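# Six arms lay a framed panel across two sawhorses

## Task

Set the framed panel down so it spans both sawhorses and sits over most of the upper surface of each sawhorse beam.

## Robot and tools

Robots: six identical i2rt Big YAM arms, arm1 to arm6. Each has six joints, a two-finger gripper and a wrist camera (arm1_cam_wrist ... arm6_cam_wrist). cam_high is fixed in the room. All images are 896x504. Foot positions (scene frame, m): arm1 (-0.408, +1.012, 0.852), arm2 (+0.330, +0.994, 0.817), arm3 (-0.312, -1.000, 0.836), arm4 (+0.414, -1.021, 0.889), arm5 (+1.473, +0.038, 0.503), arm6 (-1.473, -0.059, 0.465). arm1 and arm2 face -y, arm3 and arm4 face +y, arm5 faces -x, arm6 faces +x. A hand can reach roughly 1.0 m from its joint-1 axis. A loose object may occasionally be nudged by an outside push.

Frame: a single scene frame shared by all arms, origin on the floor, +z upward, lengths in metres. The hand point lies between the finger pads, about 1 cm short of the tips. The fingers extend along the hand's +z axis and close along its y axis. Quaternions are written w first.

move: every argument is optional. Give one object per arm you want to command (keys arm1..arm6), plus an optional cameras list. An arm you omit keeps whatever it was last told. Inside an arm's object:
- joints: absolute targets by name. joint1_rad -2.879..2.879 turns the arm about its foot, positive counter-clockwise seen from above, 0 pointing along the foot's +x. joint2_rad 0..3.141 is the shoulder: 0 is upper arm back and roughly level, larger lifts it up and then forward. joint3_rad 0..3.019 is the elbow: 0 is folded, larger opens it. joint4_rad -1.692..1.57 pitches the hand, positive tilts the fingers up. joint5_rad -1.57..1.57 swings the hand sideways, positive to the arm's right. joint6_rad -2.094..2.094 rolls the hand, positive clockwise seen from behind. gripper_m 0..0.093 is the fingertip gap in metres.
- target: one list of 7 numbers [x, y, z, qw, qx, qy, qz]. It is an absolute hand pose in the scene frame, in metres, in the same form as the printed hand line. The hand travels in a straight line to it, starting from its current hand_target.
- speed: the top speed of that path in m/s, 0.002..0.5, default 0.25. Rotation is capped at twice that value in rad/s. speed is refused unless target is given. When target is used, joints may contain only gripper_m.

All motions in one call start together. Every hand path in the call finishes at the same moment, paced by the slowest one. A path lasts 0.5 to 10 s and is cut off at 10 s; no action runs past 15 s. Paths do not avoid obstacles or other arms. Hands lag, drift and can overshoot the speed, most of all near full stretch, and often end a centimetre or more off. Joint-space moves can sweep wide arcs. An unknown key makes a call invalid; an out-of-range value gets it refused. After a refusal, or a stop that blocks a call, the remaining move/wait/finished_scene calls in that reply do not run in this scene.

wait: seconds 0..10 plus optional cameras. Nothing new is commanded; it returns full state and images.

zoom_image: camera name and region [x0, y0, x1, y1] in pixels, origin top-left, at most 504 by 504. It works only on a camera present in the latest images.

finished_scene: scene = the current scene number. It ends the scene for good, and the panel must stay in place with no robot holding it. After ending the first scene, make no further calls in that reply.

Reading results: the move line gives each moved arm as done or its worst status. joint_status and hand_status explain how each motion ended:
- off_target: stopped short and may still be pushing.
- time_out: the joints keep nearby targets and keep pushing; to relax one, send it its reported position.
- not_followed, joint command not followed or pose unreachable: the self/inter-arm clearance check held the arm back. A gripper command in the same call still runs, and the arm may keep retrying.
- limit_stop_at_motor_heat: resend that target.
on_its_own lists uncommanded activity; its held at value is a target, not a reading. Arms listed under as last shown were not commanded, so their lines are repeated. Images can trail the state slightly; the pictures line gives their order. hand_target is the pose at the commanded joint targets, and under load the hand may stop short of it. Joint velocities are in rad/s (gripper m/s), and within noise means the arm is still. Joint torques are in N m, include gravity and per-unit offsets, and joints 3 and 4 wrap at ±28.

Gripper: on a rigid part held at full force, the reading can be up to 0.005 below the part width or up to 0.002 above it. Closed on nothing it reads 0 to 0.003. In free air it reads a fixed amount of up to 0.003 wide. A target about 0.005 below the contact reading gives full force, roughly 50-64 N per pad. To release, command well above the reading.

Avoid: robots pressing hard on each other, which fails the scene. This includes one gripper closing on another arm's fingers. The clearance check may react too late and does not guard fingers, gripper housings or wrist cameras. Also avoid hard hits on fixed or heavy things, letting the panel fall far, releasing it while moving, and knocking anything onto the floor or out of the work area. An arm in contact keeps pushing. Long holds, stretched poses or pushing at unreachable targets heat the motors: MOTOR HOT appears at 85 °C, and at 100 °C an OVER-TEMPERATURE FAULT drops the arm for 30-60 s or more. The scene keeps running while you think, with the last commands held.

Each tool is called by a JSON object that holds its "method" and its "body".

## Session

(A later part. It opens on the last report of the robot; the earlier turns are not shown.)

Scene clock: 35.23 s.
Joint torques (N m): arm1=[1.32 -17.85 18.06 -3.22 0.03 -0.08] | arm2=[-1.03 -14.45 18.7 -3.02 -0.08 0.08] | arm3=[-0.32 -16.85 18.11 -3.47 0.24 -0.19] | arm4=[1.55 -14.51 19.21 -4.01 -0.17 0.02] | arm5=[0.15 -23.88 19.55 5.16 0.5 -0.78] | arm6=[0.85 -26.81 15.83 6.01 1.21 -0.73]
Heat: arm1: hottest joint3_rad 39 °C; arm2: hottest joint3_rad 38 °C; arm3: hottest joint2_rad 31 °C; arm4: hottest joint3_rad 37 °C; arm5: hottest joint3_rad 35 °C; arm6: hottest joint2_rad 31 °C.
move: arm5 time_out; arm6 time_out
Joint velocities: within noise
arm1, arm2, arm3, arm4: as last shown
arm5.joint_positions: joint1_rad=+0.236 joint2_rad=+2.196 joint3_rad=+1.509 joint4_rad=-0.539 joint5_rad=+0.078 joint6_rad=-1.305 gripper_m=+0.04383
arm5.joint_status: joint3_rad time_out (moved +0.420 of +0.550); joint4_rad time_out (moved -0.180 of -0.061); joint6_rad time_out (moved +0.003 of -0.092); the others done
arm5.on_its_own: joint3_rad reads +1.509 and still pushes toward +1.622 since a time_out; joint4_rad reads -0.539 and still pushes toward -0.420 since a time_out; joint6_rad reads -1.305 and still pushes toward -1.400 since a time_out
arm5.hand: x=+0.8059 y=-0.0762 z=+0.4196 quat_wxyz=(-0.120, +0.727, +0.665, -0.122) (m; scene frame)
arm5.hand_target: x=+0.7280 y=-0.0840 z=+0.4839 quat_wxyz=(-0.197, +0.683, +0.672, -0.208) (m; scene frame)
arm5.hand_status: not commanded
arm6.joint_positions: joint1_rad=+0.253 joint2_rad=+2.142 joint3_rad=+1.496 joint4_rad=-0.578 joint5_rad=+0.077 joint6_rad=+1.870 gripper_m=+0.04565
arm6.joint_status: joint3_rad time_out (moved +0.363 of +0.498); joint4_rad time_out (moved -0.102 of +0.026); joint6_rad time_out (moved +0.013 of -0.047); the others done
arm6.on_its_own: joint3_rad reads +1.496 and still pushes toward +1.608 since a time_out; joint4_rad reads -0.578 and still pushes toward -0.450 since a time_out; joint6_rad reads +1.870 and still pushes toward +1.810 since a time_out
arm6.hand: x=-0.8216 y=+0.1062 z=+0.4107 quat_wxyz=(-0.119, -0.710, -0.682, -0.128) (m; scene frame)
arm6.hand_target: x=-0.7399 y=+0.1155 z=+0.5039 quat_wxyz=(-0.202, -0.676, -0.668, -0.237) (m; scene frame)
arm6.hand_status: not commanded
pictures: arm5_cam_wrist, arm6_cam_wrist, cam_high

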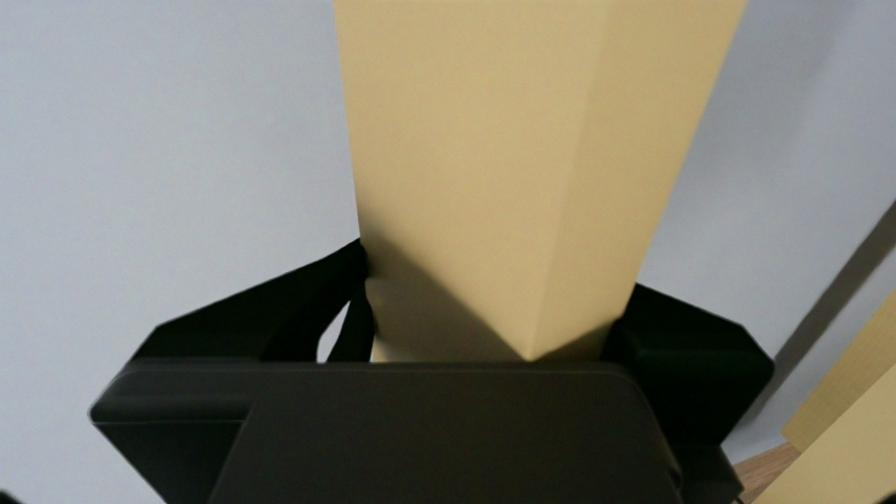

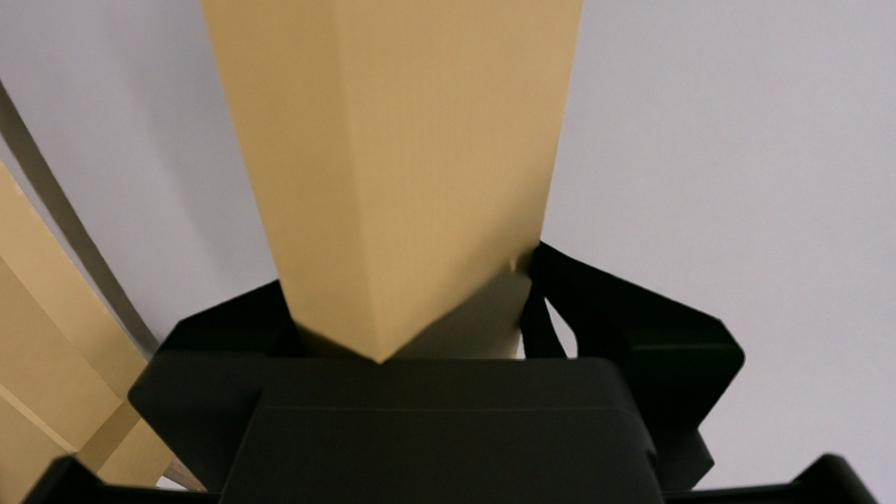

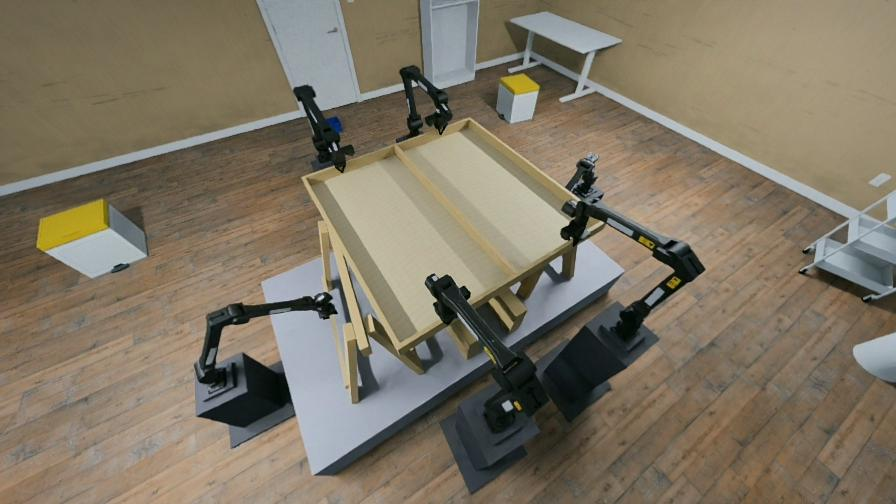

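{"method": "move", "body": {"arm5": {"target":[0.815,0.05,0.425,-0.153,0.69,0.69,-0.153],"speed":0.12,"joints":{"gripper_m":0.065}}, "cameras": ["arm5_cam_wrist"]}}

{"method": "move", "body": {"arm6": {"joints":{"joint1_rad":0.215,"joint2_rad":2.26,"joint3_rad":1.93,"joint4_rad":-0.5,"joint5_rad":0.09,"joint6_rad":1.77}}, "arm5": {"joints":{"gripper_m":0.035}}, "cameras": ["arm5_cam_wrist","arm6_cam_wrist","cam_high"]}}

Scene clock: 38.33 s.
Joint torques (N m): arm1=[1.32 -17.85 18.06 -3.22 0.03 -0.08] | arm2=[-1.08 -14.45 18.7 -3.02 -0.07 0.08] | arm3=[-0.21 -16.73 18.13 -3.47 0.24 -0.2] | arm4=[1.55 -14.45 19.22 -4.03 -0.16 0.02] | arm5=[0.67 -22.95 8.12 1.65 -0.25 -0.04] | arm6=[0.79 -26.75 15.83 6.01 1.21 -0.73]
Heat: arm1: hottest joint3_rad 41 °C; arm2: hottest joint3_rad 39 °C; arm3: hottest joint2_rad 31 °C; arm4: hottest joint3_rad 39 °C; arm5: hottest joint3_rad 35 °C; arm6: hottest joint2_rad 31 °C.
move: arm5 done
Joint velocities: within noise
arm1, arm2, arm3, arm4, arm6: as last shown
arm5.joint_positions: joint1_rad=+0.025 joint2_rad=+2.133 joint3_rad=+1.362 joint4_rad=-0.372 joint5_rad=-0.006 joint6_rad=-1.575 gripper_m=+0.06495
arm5.joint_status: all done
arm5.hand: x=+0.8159 y=+0.0511 z=+0.4200 quat_wxyz=(-0.147, +0.697, +0.686, -0.147) (m; scene frame)
arm5.hand_target: x=+0.8150 y=+0.0500 z=+0.4250 quat_wxyz=(-0.153, +0.690, +0.690, -0.153) (m; scene frame)
arm5.hand_status: done (0.005 m and 1.3 deg from the pose sent, 0.127 m and 7.3 deg at the start; pose on its path clipped on 1 of 67 steps)
arm6.on_its_own: joint3_rad reads +1.496 and still pushes toward +1.608 since a time_out; joint4_rad reads -0.578 and still pushes toward -0.450 since a time_out; joint6_rad reads +1.870 and still pushes toward +1.810 since a time_out
pictures: arm5_cam_wrist

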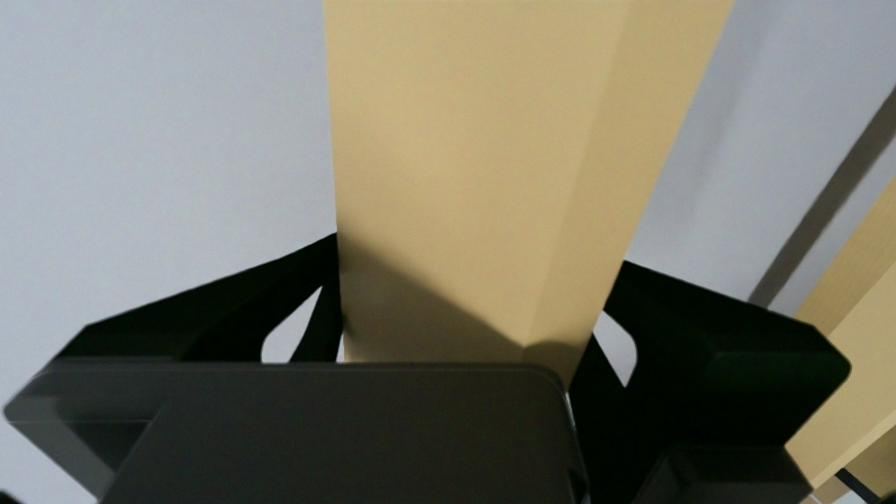

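Scene clock: 40.77 s.
Joint torques (N m): arm1=[1.32 -17.85 18.06 -3.22 0.03 -0.09] | arm2=[-1.08 -14.51 18.67 -3.03 -0.07 0.07] | arm3=[-0.26 -16.79 18.13 -3.47 0.24 -0.2] | arm4=[1.55 -14.51 19.19 -4 -0.16 0.02] | arm5=[0.56 -22.77 8.83 1.73 -0.51 -0.42] | arm6=[0.67 -29.74 16.55 6.45 0.96 -0.99]
Heat: arm1: hottest joint3_rad 42 °C; arm2: hottest joint3_rad 40 °C; arm3: hottest joint2_rad 31 °C; arm4: hottest joint3_rad 40 °C; arm5: hottest joint3_rad 35 °C; arm6: hottest joint2_rad 32 °C.
move: arm5 off_target; arm6 time_out
Joint velocities: within noise
arm1, arm2, arm3, arm4: as last shown
arm5.joint_positions: joint1_rad=+0.025 joint2_rad=+2.133 joint3_rad=+1.354 joint4_rad=-0.375 joint5_rad=+0.000 joint6_rad=-1.533 gripper_m=+0.04789
arm5.joint_status: gripper_m off_target (ended at +0.04793, target +0.03500)
arm5.hand: x=+0.8208 y=+0.0521 z=+0.4169 quat_wxyz=(-0.142, +0.713, +0.672, -0.144) (m; scene frame)
arm5.hand_target: x=+0.8150 y=+0.0501 z=+0.4249 quat_wxyz=(-0.153, +0.690, +0.690, -0.153) (m; scene frame)
arm5.hand_status: not commanded
arm6.joint_positions: joint1_rad=+0.230 joint2_rad=+2.301 joint3_rad=+1.783 joint4_rad=-0.636 joint5_rad=+0.073 joint6_rad=+1.855 gripper_m=+0.04833
arm6.joint_status: joint3_rad time_out (moved +0.288 of +0.434); joint4_rad time_out (moved -0.058 of +0.078); joint6_rad time_out (moved -0.015 of -0.100); the others done
arm6.on_its_own: joint3_rad reads +1.783 and still pushes toward +1.896 since a time_out; joint4_rad reads -0.636 and still pushes toward -0.500 since a time_out; joint6_rad reads +1.855 and still pushes toward +1.770 since a time_out
arm6.hand: x=-0.7358 y=+0.1120 z=+0.4134 quat_wxyz=(-0.137, -0.709, -0.674, -0.157) (m; scene frame)
arm6.hand_target: x=-0.6593 y=+0.1169 z=+0.5163 quat_wxyz=(-0.225, -0.662, -0.664, -0.264) (m; scene frame)
arm6.hand_status: not commanded
pictures: arm5_cam_wrist, arm6_cam_wrist, cam_high

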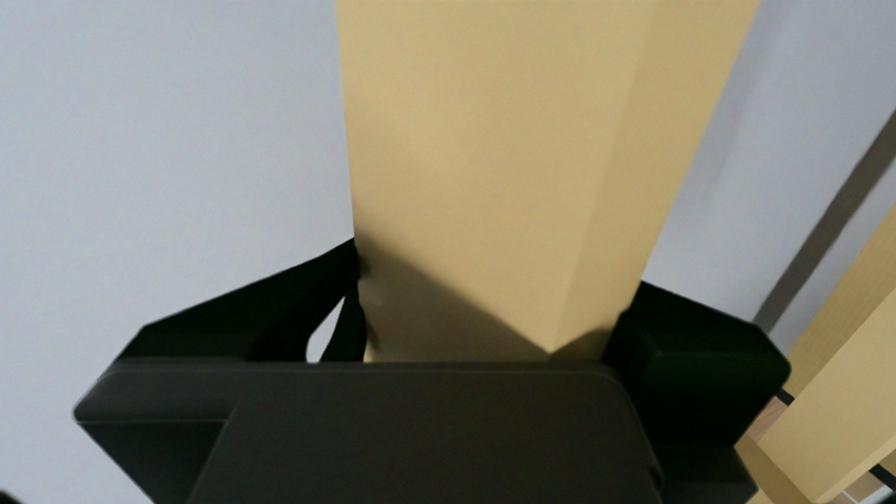

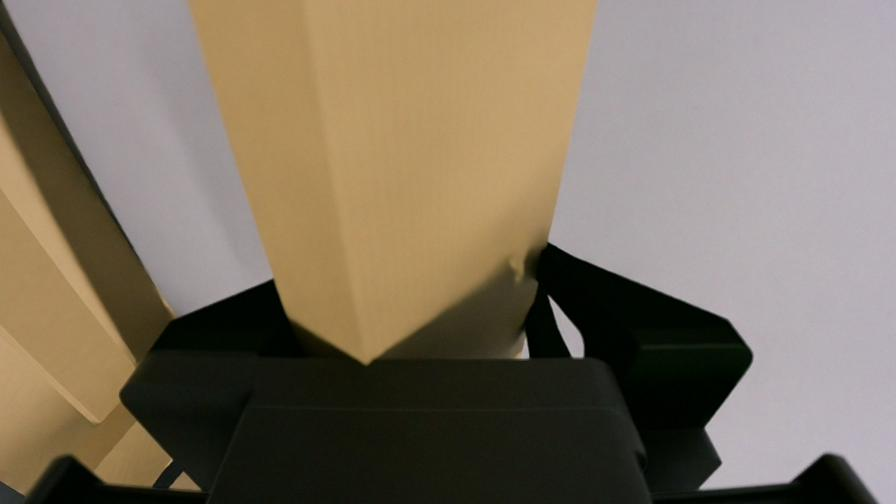

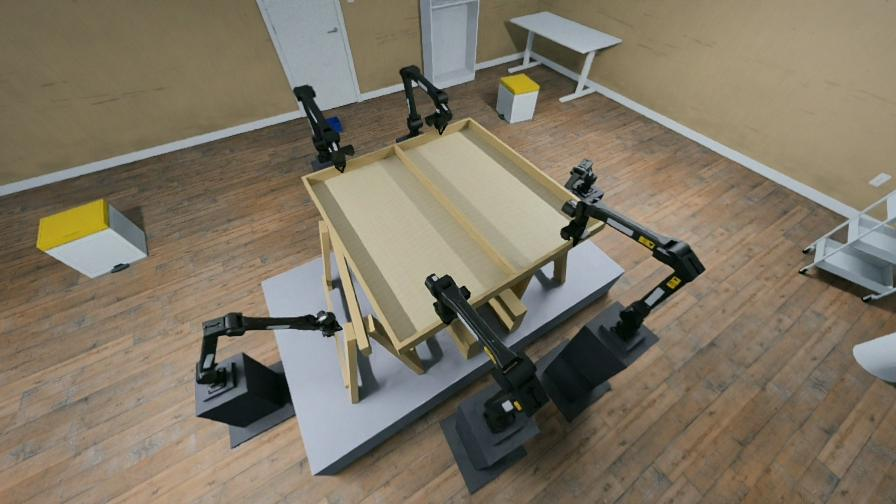

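{"method": "move", "body": {"arm6": {"target":[-0.745,-0.05,0.425,0.153,0.69,0.69,0.153],"speed":0.12,"joints":{"gripper_m":0.07}}, "arm5": {"joints":{"joint1_rad":0.045,"joint2_rad":2.31,"joint3_rad":1.82,"joint4_rad":-0.47,"joint6_rad":-1.58}}, "cameras": ["arm5_cam_wrist","arm6_cam_wrist","cam_high"]}}

Scene clock: 43.60 s.
Joint torques (N m): arm1=[1.32 -17.85 18.07 -3.22 0.03 -0.08] | arm2=[-1.08 -14.51 18.69 -3.02 -0.07 0.08] | arm3=[-0.32 -16.79 18.11 -3.47 0.24 -0.19] | arm4=[1.55 -14.56 19.21 -4.04 -0.16 0.02] | arm5=[1.73 -24.18 20.22 4.81 -0.87 -0.3] | arm6=[0.97 -26.81 6.84 0.81 0.13 -0.26]
Heat: arm1: hottest joint3_rad 44 °C; arm2: hottest joint3_rad 41 °C; arm3: hottest joint3_rad 32 °C; arm4: hottest joint3_rad 41 °C; arm5: hottest joint3_rad 35 °C; arm6: hottest joint2_rad 32 °C.
move: arm5 time_out; arm6 off_target
Joint velocities: within noise
arm1, arm4: as last shown
arm2.joint_positions: joint1_rad=+0.127 joint2_rad=+1.399 joint3_rad=+1.343 joint4_rad=-1.592 joint5_rad=+0.007 joint6_rad=+1.576 gripper_m=+0.01963
arm2.joint_status: not commanded
arm2.hand: x=+0.3509 y=+0.6079 z=+1.0626 quat_wxyz=(+0.040, -0.999, -0.027, +0.005) (m; scene frame)
arm2.hand_target: x=+0.3523 y=+0.6103 z=+1.1430 quat_wxyz=(-0.026, -0.999, -0.022, -0.001) (m; scene frame)
arm2.hand_status: not commanded
arm3.joint_positions: joint1_rad=+0.049 joint2_rad=+1.393 joint3_rad=+1.317 joint4_rad=-1.557 joint5_rad=+0.001 joint6_rad=+1.585 gripper_m=+0.01902
arm3.joint_status: not commanded
arm3.hand: x=-0.3283 y=-0.6092 z=+1.0686 quat_wxyz=(+0.001, +0.017, -0.999, +0.039) (m; scene frame)
arm3.hand_target: x=-0.3279 y=-0.6115 z=+1.1352 quat_wxyz=(+0.000, +0.022, -1.000, -0.002) (m; scene frame)
arm3.hand_status: not commanded
arm5.joint_positions: joint1_rad=+0.029 joint2_rad=+2.297 joint3_rad=+1.698 joint4_rad=-0.577 joint5_rad=+0.008 joint6_rad=-1.537 gripper_m=+0.04542
arm5.joint_status: joint3_rad time_out (moved +0.344 of +0.466); joint4_rad time_out (moved -0.202 of -0.095); joint6_rad time_out (moved -0.004 of -0.047); the others done
arm5.on_its_own: joint3_rad reads +1.698 and still pushes toward +1.810 since a time_out; joint4_rad reads -0.577 and still pushes toward -0.470 since a time_out; joint6_rad reads -1.537 and still pushes toward -1.580 since a time_out
arm5.hand: x=+0.7392 y=+0.0527 z=+0.4209 quat_wxyz=(-0.138, +0.712, +0.675, -0.134) (m; scene frame)
arm5.hand_target: x=+0.6707 y=+0.0382 z=+0.4732 quat_wxyz=(-0.205, +0.673, +0.680, -0.208) (m; scene frame)
arm5.hand_status: not commanded
arm6.joint_positions: joint1_rad=+0.007 joint2_rad=+2.233 joint3_rad=+1.642 joint4_rad=-0.553 joint5_rad=-0.003 joint6_rad=+1.601 gripper_m=+0.06998
arm6.joint_status: all done
arm6.hand: x=-0.7457 y=-0.0423 z=+0.4114 quat_wxyz=(-0.147, -0.692, -0.690, -0.150) (m; scene frame)
arm6.hand_target: x=-0.7450 y=-0.0501 z=+0.4247 quat_wxyz=(-0.153, -0.690, -0.690, -0.153) (m; scene frame)
arm6.hand_status: off_target (0.016 m and 0.8 deg from the pose sent, 0.163 m and 3.4 deg at the start; pose on its path clipped on 12 of 75 steps)
pictures: arm5_cam_wrist, arm6_cam_wrist, cam_high

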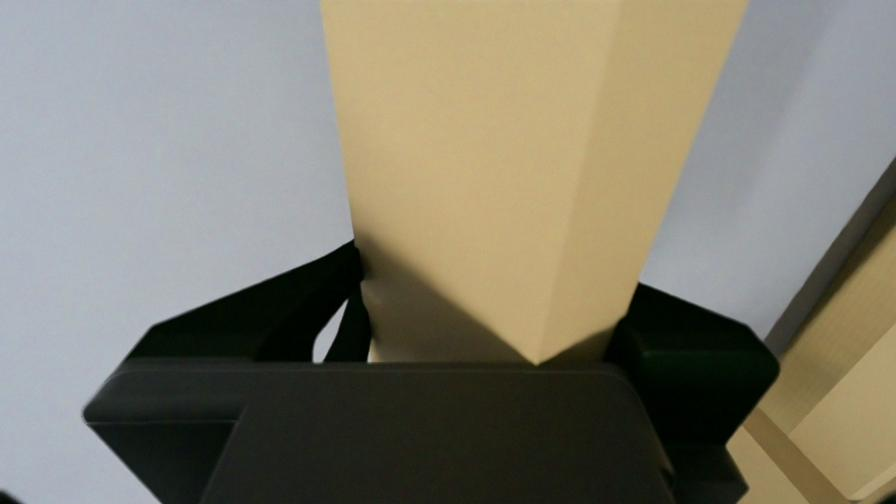

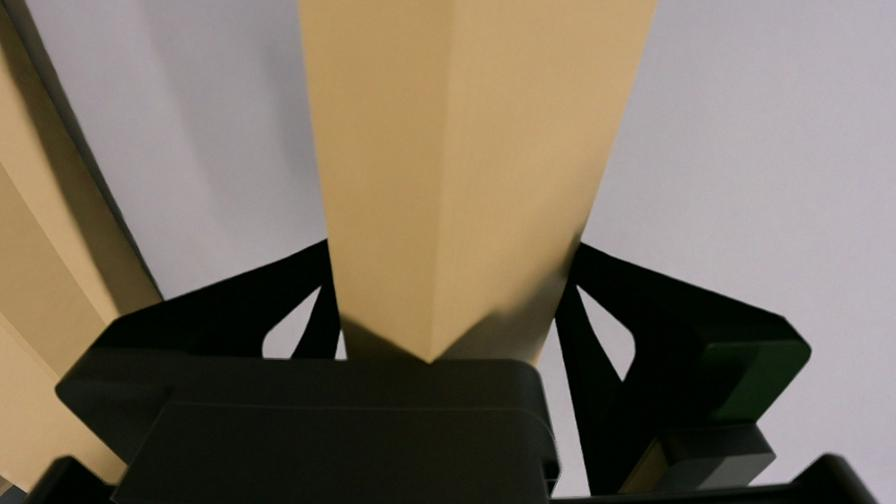

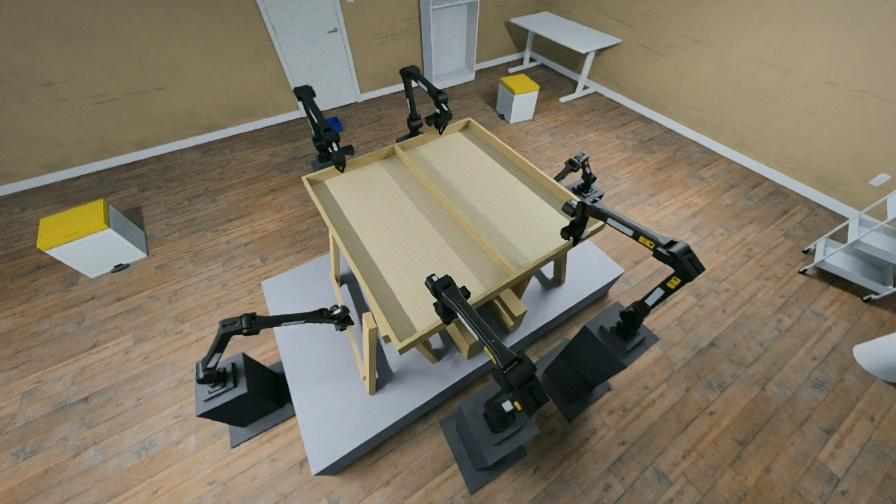

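{"method": "move", "body": {"arm6": {"joints":{"joint1_rad":0.01,"joint2_rad":2.28,"joint3_rad":1.95,"joint4_rad":-0.50,"joint6_rad":1.60,"gripper_m":0.04}}, "arm5": {"joints":{"joint1_rad":0.04,"joint2_rad":2.39,"joint3_rad":2.0,"joint4_rad":-0.52,"joint6_rad":-1.58}}, "cameras": ["arm5_cam_wrist","arm6_cam_wrist","cam_high"]}}

Scene clock: 46.03 s.
Joint torques (N m): arm1=[1.38 -17.9 18.07 -3.22 0.03 -0.08] | arm2=[-1.03 -14.45 18.69 -3.02 -0.07 0.08] | arm3=[-0.32 -16.73 18.11 -3.45 0.24 -0.19] | arm4=[1.49 -14.45 19.18 -4.04 -0.16 0.02] | arm5=[1.32 -25.52 20.75 5.3 -0.71 -0.16] | arm6=[2.32 -29.74 16.64 4.98 -0.25 -0.18]
Heat: arm1: hottest joint3_rad 45 °C; arm2: hottest joint3_rad 42 °C; arm3: hottest joint3_rad 32 °C; arm4: hottest joint3_rad 41 °C; arm5: hottest joint3_rad 37 °C; arm6: hottest joint2_rad 32 °C.
move: arm5 time_out; arm6 time_out
Joint velocities: within noise
arm1.joint_positions: joint1_rad=-0.001 joint2_rad=+1.518 joint3_rad=+1.403 joint4_rad=-1.543 joint5_rad=+0.009 joint6_rad=-1.580 gripper_m=+0.01942
arm1.joint_status: not commanded
arm1.hand: x=-0.4017 y=+0.5840 z=+1.0719 quat_wxyz=(+0.000, +0.017, -0.999, -0.045) (m; scene frame)
arm1.hand_target: x=-0.3976 y=+0.5811 z=+1.1454 quat_wxyz=(+0.000, +0.022, -1.000, +0.003) (m; scene frame)
arm1.hand_status: not commanded
arm2, arm3: as last shown
arm4.joint_positions: joint1_rad=+0.140 joint2_rad=+1.555 joint3_rad=+1.334 joint4_rad=-1.423 joint5_rad=+0.002 joint6_rad=-1.582 gripper_m=+0.02152
arm4.joint_status: not commanded
arm4.hand: x=+0.4027 y=-0.5848 z=+1.0717 quat_wxyz=(+0.032, +0.999, +0.020, +0.001) (m; scene frame)
arm4.hand_target: x=+0.4002 y=-0.5740 z=+1.1371 quat_wxyz=(-0.004, +1.000, +0.022, +0.000) (m; scene frame)
arm4.hand_status: not commanded
arm5.joint_positions: joint1_rad=+0.028 joint2_rad=+2.376 joint3_rad=+1.855 joint4_rad=-0.641 joint5_rad=+0.004 joint6_rad=-1.553 gripper_m=+0.04589
arm5.joint_status: joint3_rad time_out (moved +0.158 of +0.302); joint4_rad time_out (moved -0.064 of +0.057); the others done
arm5.on_its_own: joint3_rad reads +1.855 and still pushes toward +1.968 since a time_out; joint4_rad reads -0.641 and still pushes toward -0.520 since a time_out
arm5.hand: x=+0.7020 y=+0.0530 z=+0.4229 quat_wxyz=(-0.142, +0.706, +0.680, -0.139) (m; scene frame)
arm5.hand_target: x=+0.6342 y=+0.0423 z=+0.4780 quat_wxyz=(-0.215, +0.672, +0.675, -0.217) (m; scene frame)
arm5.hand_status: not commanded
arm6.joint_positions: joint1_rad=+0.002 joint2_rad=+2.318 joint3_rad=+1.799 joint4_rad=-0.597 joint5_rad=+0.005 joint6_rad=+1.605 gripper_m=+0.04946
arm6.joint_status: joint3_rad time_out (moved +0.157 of +0.308); joint4_rad time_out (moved -0.045 of +0.053); gripper_m off_target (ended at +0.04949, target +0.04000); the others done
arm6.on_its_own: joint3_rad reads +1.799 and still pushes toward +1.912 since a time_out; joint4_rad reads -0.597 and still pushes toward -0.500 since a time_out
arm6.hand: x=-0.7040 y=-0.0467 z=+0.4129 quat_wxyz=(-0.160, -0.694, -0.684, -0.157) (m; scene frame)
arm6.hand_target: x=-0.6370 y=-0.0360 z=+0.5093 quat_wxyz=(-0.238, -0.663, -0.665, -0.247) (m; scene frame)
arm6.hand_status: not commanded
pictures: arm5_cam_wrist, arm6_cam_wrist, cam_high

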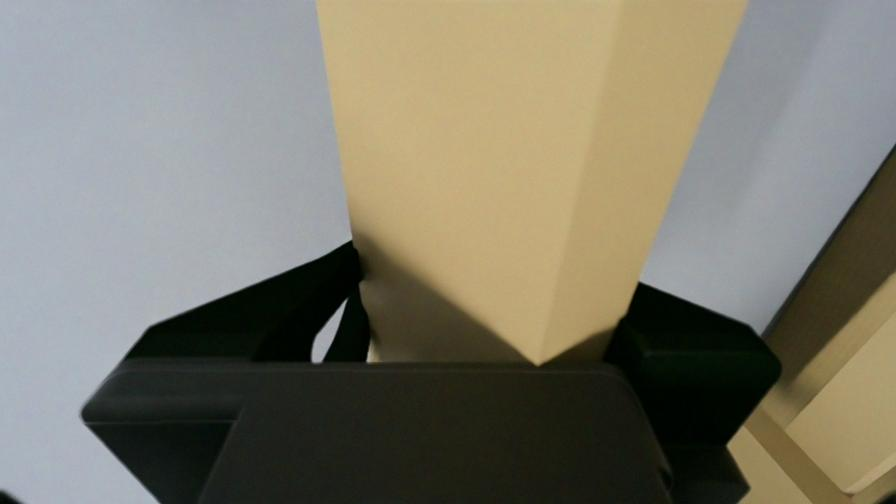

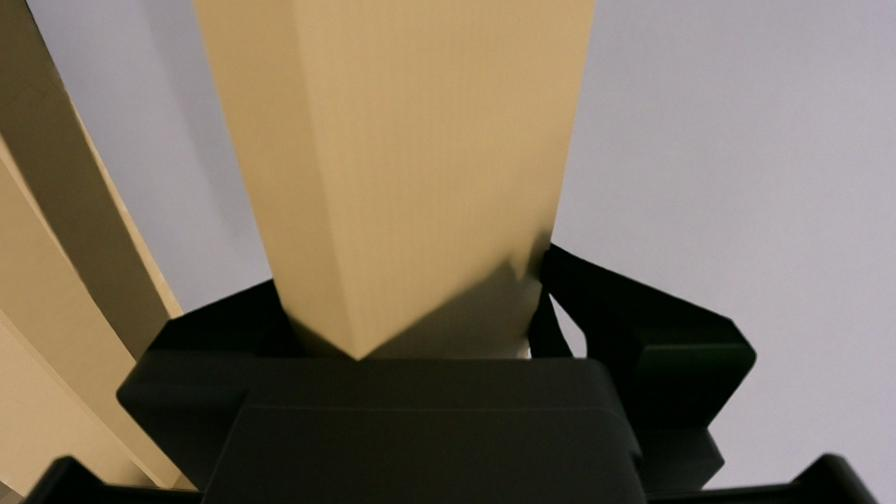

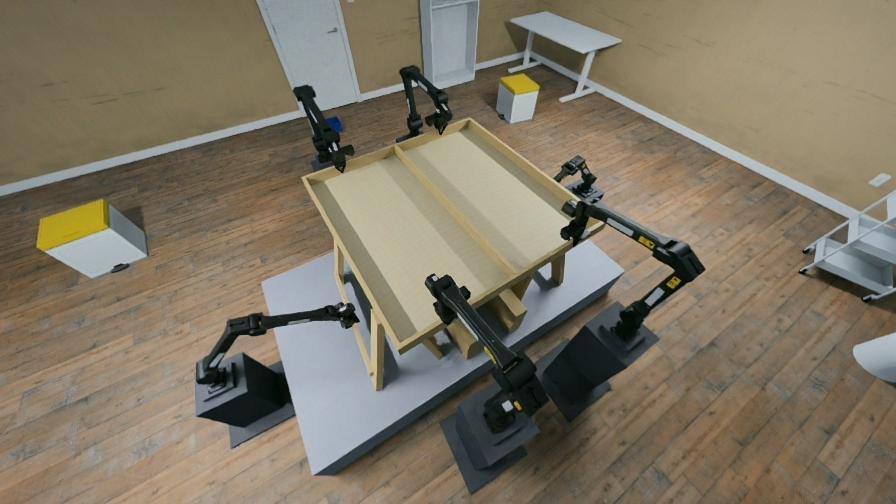

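{"method": "move", "body": {"arm6": {"joints":{"gripper_m":0.08,"joint2_rad":2.29,"joint3_rad":1.80,"joint4_rad":-0.58}}, "arm5": {"joints":{"gripper_m":0.08,"joint2_rad":2.37,"joint3_rad":1.855,"joint4_rad":-0.62}}, "arm1": {"target":[-0.400,0.579,1.07,0,-0.02,1,0],"speed":0.05}, "arm2": {"target":[0.351,0.606,1.07,0,1,0.022,0],"speed":0.05}, "arm3": {"target":[-0.329,-0.611,1.07,0,-0.02,1,0],"speed":0.05}, "arm4": {"target":[0.40,-0.576,1.07,0,1,0.022,0],"speed":0.05}, "cameras": ["arm5_cam_wrist","arm6_cam_wrist"]}}

{"method": "move", "body": {"arm6": {"target":[-0.80,-0.03,0.60,0.153,0.69,0.69,0.153],"speed":0.08}, "arm5": {"target":[0.79,0.05,0.60,-0.153,0.69,0.69,-0.153],"speed":0.08}, "arm1": {"target":[-0.400,0.579,1.025,0,-0.02,1,0],"speed":0.05}, "arm2": {"target":[0.351,0.606,1.025,0,1,0.022,0],"speed":0.05}, "arm3": {"target":[-0.329,-0.610,1.025,0,-0.02,1,0],"speed":0.05}, "arm4": {"target":[0.401,-0.576,1.025,0,1,0.022,0],"speed":0.05}, "cameras": ["cam_high","arm5_cam_wrist","arm6_cam_wrist"]}}

Scene clock: 48.63 s.
Joint torques (N m): arm1=[0.67 -16.67 11.95 -0.94 0.16 -0.11] | arm2=[-1.38 -12.1 12.37 -1.25 0.09 0.06] | arm3=[-0.15 -16.79 11.71 -1.59 0.08 -0.16] | arm4=[1.61 -14.15 11.77 -1.55 -0.28 0.03] | arm5=[1.03 -27.16 10.76 0.77 -0.24 -0.03] | arm6=[2.02 -28.92 7.65 0.98 0.09 -0.18]
Heat: arm1: hottest joint3_rad 45 °C; arm2: hottest joint3_rad 42 °C; arm3: hottest joint3_rad 32 °C; arm4: hottest joint3_rad 42 °C; arm5: hottest joint3_rad 37 °C; arm6: hottest joint2_rad 32 °C.
move: arm1 off_target; arm2 off_target; arm3 off_target; arm4 off_target; arm5 done; arm6 done
Joint velocities: within noise
arm1.joint_positions: joint1_rad=-0.001 joint2_rad=+1.516 joint3_rad=+1.295 joint4_rad=-1.406 joint5_rad=+0.006 joint6_rad=-1.580 gripper_m=+0.01884
arm1.joint_status: not commanded
arm1.hand: x=-0.4009 y=+0.5841 z=+1.0320 quat_wxyz=(-0.002, +0.017, -0.999, -0.030) (m; scene frame)
arm1.hand_target: x=-0.4001 y=+0.5803 z=+1.0689 quat_wxyz=(+0.000, +0.020, -1.000, +0.000) (m; scene frame)
arm1.hand_status: off_target (0.038 m and 3.5 deg from the pose sent, 0.006 m and 5.2 deg at the start)
arm2.joint_positions: joint1_rad=+0.127 joint2_rad=+1.398 joint3_rad=+1.255 joint4_rad=-1.493 joint5_rad=+0.003 joint6_rad=+1.574 gripper_m=+0.01963
arm2.joint_status: not commanded
arm2.hand: x=+0.3515 y=+0.6085 z=+1.0296 quat_wxyz=(+0.033, -0.999, -0.027, +0.003) (m; scene frame)
arm2.hand_target: x=+0.3510 y=+0.6075 z=+1.0685 quat_wxyz=(+0.000, -1.000, -0.022, +0.000) (m; scene frame)
arm2.hand_status: off_target (0.040 m and 3.9 deg from the pose sent, 0.008 m and 4.6 deg at the start)
arm3.joint_positions: joint1_rad=+0.049 joint2_rad=+1.397 joint3_rad=+1.220 joint4_rad=-1.429 joint5_rad=+0.005 joint6_rad=+1.587 gripper_m=+0.01877
arm3.joint_status: not commanded
arm3.hand: x=-0.3280 y=-0.6066 z=+1.0301 quat_wxyz=(+0.000, +0.016, -1.000, +0.025) (m; scene frame)
arm3.hand_target: x=-0.3289 y=-0.6118 z=+1.0680 quat_wxyz=(+0.000, +0.020, -1.000, +0.000) (m; scene frame)
arm3.hand_status: off_target (0.040 m and 2.9 deg from the pose sent, 0.002 m and 4.5 deg at the start)
arm4.joint_positions: joint1_rad=+0.140 joint2_rad=+1.572 joint3_rad=+1.266 joint4_rad=-1.313 joint5_rad=+0.005 joint6_rad=-1.582 gripper_m=+0.02092
arm4.joint_status: not commanded
arm4.hand: x=+0.4030 y=-0.5800 z=+1.0393 quat_wxyz=(+0.019, +1.000, +0.020, +0.002) (m; scene frame)
arm4.hand_target: x=+0.4000 y=-0.5766 z=+1.0692 quat_wxyz=(+0.000, +1.000, +0.022, +0.000) (m; scene frame)
arm4.hand_status: off_target (0.031 m and 2.3 deg from the pose sent, 0.009 m and 3.7 deg at the start)
arm5.joint_positions: joint1_rad=+0.033 joint2_rad=+2.375 joint3_rad=+1.855 joint4_rad=-0.611 joint5_rad=-0.006 joint6_rad=-1.567 gripper_m=+0.07992
arm5.joint_status: all done
arm5.hand: x=+0.6949 y=+0.0478 z=+0.4267 quat_wxyz=(-0.150, +0.696, +0.685, -0.153) (m; scene frame)
arm5.hand_target: x=+0.6961 y=+0.0420 z=+0.4291 quat_wxyz=(-0.148, +0.690, +0.693, -0.152) (m; scene frame)
arm5.hand_status: not commanded
arm6.joint_positions: joint1_rad=+0.005 joint2_rad=+2.318 joint3_rad=+1.799 joint4_rad=-0.577 joint5_rad=-0.003 joint6_rad=+1.605 gripper_m=+0.07995
arm6.joint_status: all done
arm6.hand: x=-0.6996 y=-0.0431 z=+0.4151 quat_wxyz=(-0.164, -0.691, -0.684, -0.167) (m; scene frame)
arm6.hand_target: x=-0.6954 y=-0.0384 z=+0.4359 quat_wxyz=(-0.171, -0.685, -0.686, -0.177) (m; scene frame)
arm6.hand_status: not commanded
pictures: arm5_cam_wrist, arm6_cam_wrist

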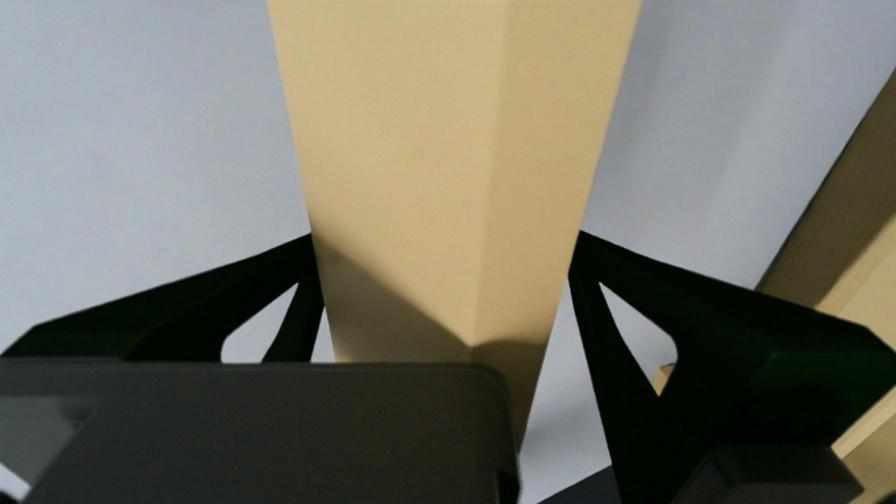

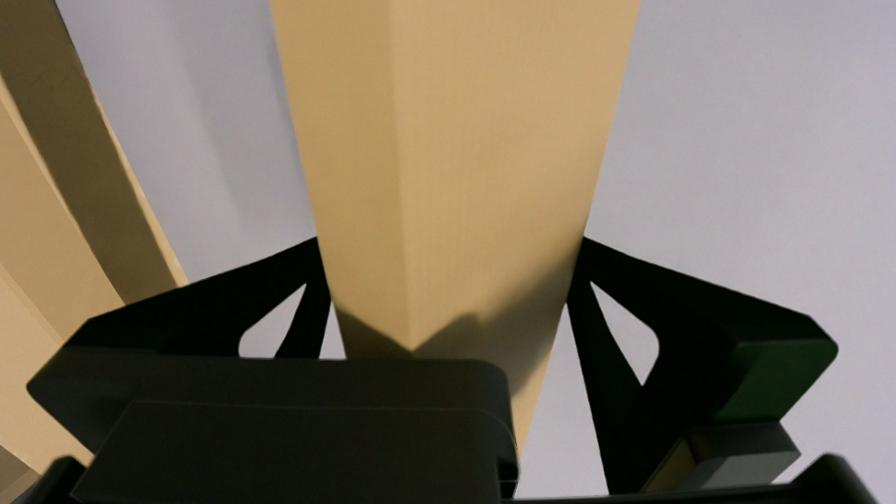

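Scene clock: 51.73 s.
Joint torques (N m): arm1=[0.67 -13.51 8.2 1.06 0.14 -0.12] | arm2=[-1.44 -9.58 8.39 0.46 0.09 0.06] | arm3=[-0.26 -13.63 8.05 0.39 0.12 -0.17] | arm4=[1.49 -11.11 9.03 0.13 -0.18 0.01] | arm5=[0.03 -22.18 10.35 0.77 -0.24 -0.04] | arm6=[2.32 -24.76 7.88 0.64 0.29 -0.03]
Heat: arm1: hottest joint3_rad 45 °C; arm2: hottest joint3_rad 42 °C; arm3: hottest joint3_rad 33 °C; arm4: hottest joint3_rad 41 °C; arm5: hottest joint3_rad 37 °C; arm6: hottest joint2_rad 32 °C.
move: arm1 done; arm2 done; arm3 done; arm4 done; arm5 off_target; arm6 off_target
Joint velocities: within noise
arm1.joint_positions: joint1_rad=-0.001 joint2_rad=+1.502 joint3_rad=+1.257 joint4_rad=-1.343 joint5_rad=+0.007 joint6_rad=-1.580 gripper_m=+0.01786
arm1.joint_status: not commanded
arm1.hand: x=-0.4009 y=+0.5820 z=+1.0230 quat_wxyz=(-0.001, +0.016, -1.000, -0.010) (m; scene frame)
arm1.hand_target: x=-0.4001 y=+0.5790 z=+1.0250 quat_wxyz=(+0.000, +0.020, -1.000, +0.000) (m; scene frame)
arm1.hand_status: done (0.004 m and 1.3 deg from the pose sent, 0.009 m and 3.4 deg at the start)
arm2.joint_positions: joint1_rad=+0.127 joint2_rad=+1.383 joint3_rad=+1.207 joint4_rad=-1.423 joint5_rad=+0.003 joint6_rad=+1.574 gripper_m=+0.01862
arm2.joint_status: not commanded
arm2.hand: x=+0.3516 y=+0.6072 z=+1.0165 quat_wxyz=(+0.015, -1.000, -0.027, +0.002) (m; scene frame)
arm2.hand_target: x=+0.3510 y=+0.6061 z=+1.0250 quat_wxyz=(+0.000, -1.000, -0.022, +0.000) (m; scene frame)
arm2.hand_status: done (0.009 m and 1.8 deg from the pose sent, 0.005 m and 3.9 deg at the start)
arm3.joint_positions: joint1_rad=+0.049 joint2_rad=+1.384 joint3_rad=+1.171 joint4_rad=-1.362 joint5_rad=+0.004 joint6_rad=+1.587 gripper_m=+0.01817
arm3.joint_status: not commanded
arm3.hand: x=-0.3283 y=-0.6067 z=+1.0166 quat_wxyz=(+0.001, +0.016, -1.000, +0.010) (m; scene frame)
arm3.hand_target: x=-0.3290 y=-0.6100 z=+1.0247 quat_wxyz=(+0.000, +0.020, -1.000, +0.000) (m; scene frame)
arm3.hand_status: done (0.009 m and 1.2 deg from the pose sent, 0.006 m and 2.9 deg at the start)
arm4.joint_positions: joint1_rad=+0.140 joint2_rad=+1.570 joint3_rad=+1.218 joint4_rad=-1.239 joint5_rad=+0.003 joint6_rad=-1.582 gripper_m=+0.01984
arm4.joint_status: not commanded
arm4.hand: x=+0.4027 y=-0.5795 z=+1.0224 quat_wxyz=(+0.005, +1.000, +0.019, +0.001) (m; scene frame)
arm4.hand_target: x=+0.4009 y=-0.5761 z=+1.0250 quat_wxyz=(+0.000, +1.000, +0.022, +0.000) (m; scene frame)
arm4.hand_status: done (0.005 m and 0.7 deg from the pose sent, 0.015 m and 2.3 deg at the start)
arm5.joint_positions: joint1_rad=+0.033 joint2_rad=+1.932 joint3_rad=+1.585 joint4_rad=-0.755 joint5_rad=-0.006 joint6_rad=-1.575 gripper_m=+0.07992
arm5.joint_status: not commanded
arm5.hand: x=+0.7819 y=+0.0465 z=+0.6064 quat_wxyz=(-0.161, +0.691, +0.686, -0.162) (m; scene frame)
arm5.hand_target: x=+0.7898 y=+0.0501 z=+0.6001 quat_wxyz=(-0.153, +0.690, +0.690, -0.153) (m; scene frame)
arm5.hand_status: off_target (0.011 m and 1.4 deg from the pose sent, 0.198 m and 1.0 deg at the start)
arm6.joint_positions: joint1_rad=+0.019 joint2_rad=+1.917 joint3_rad=+1.596 joint4_rad=-0.833 joint5_rad=+0.006 joint6_rad=+1.605 gripper_m=+0.07995
arm6.joint_status: not commanded
arm6.hand: x=-0.7964 y=-0.0350 z=+0.5794 quat_wxyz=(-0.146, -0.691, -0.693, -0.145) (m; scene frame)
arm6.hand_target: x=-0.7999 y=-0.0301 z=+0.5997 quat_wxyz=(-0.153, -0.690, -0.690, -0.153) (m; scene frame)
arm6.hand_status: off_target (0.021 m and 1.3 deg from the pose sent, 0.211 m and 2.2 deg at the start)
pictures: arm5_cam_wrist, arm6_cam_wrist, cam_high

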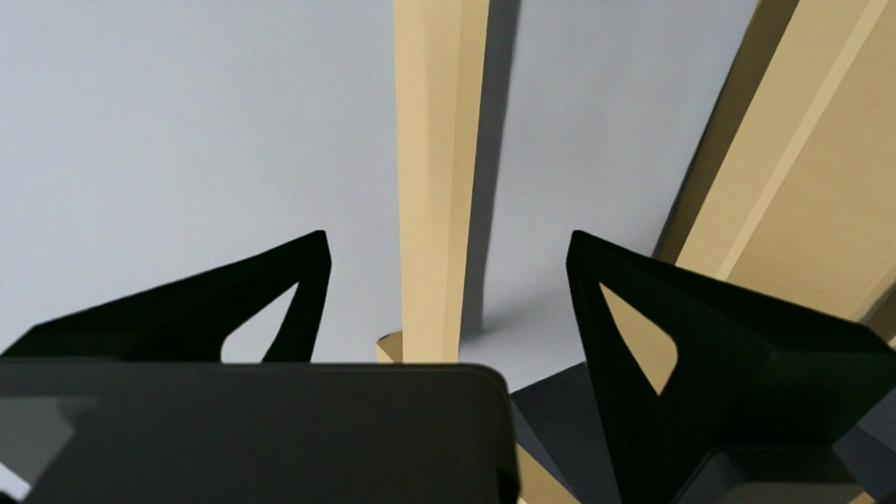

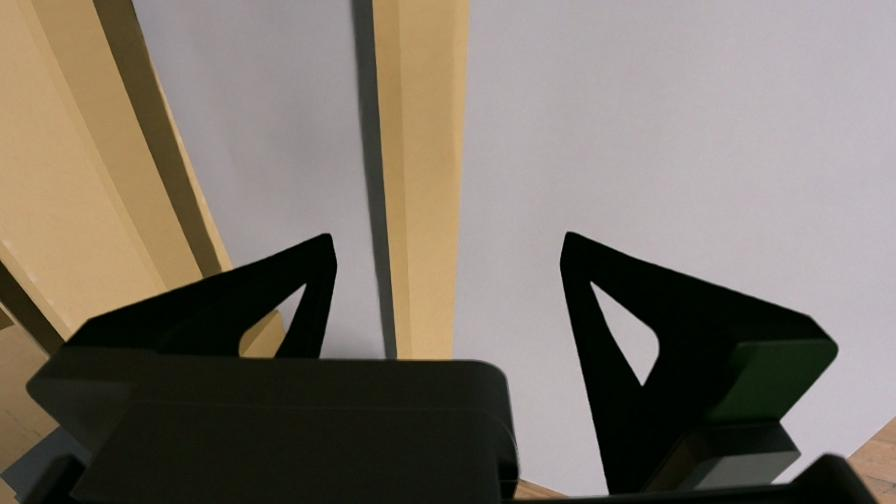

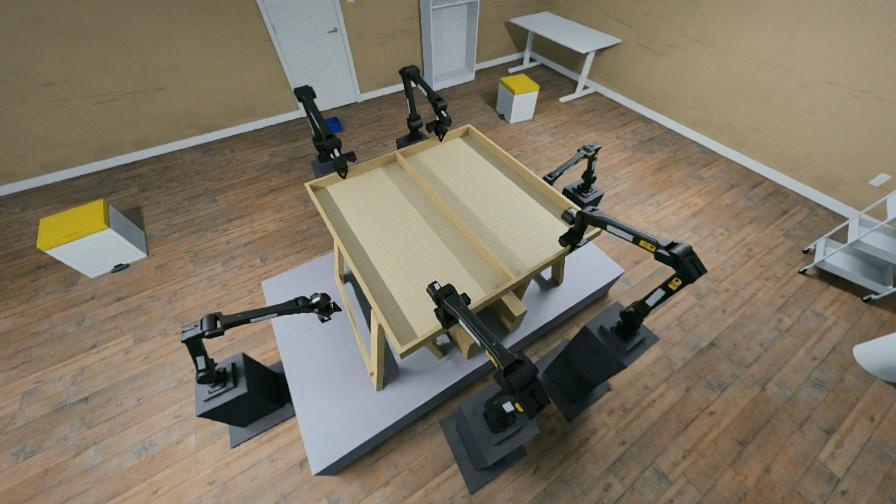

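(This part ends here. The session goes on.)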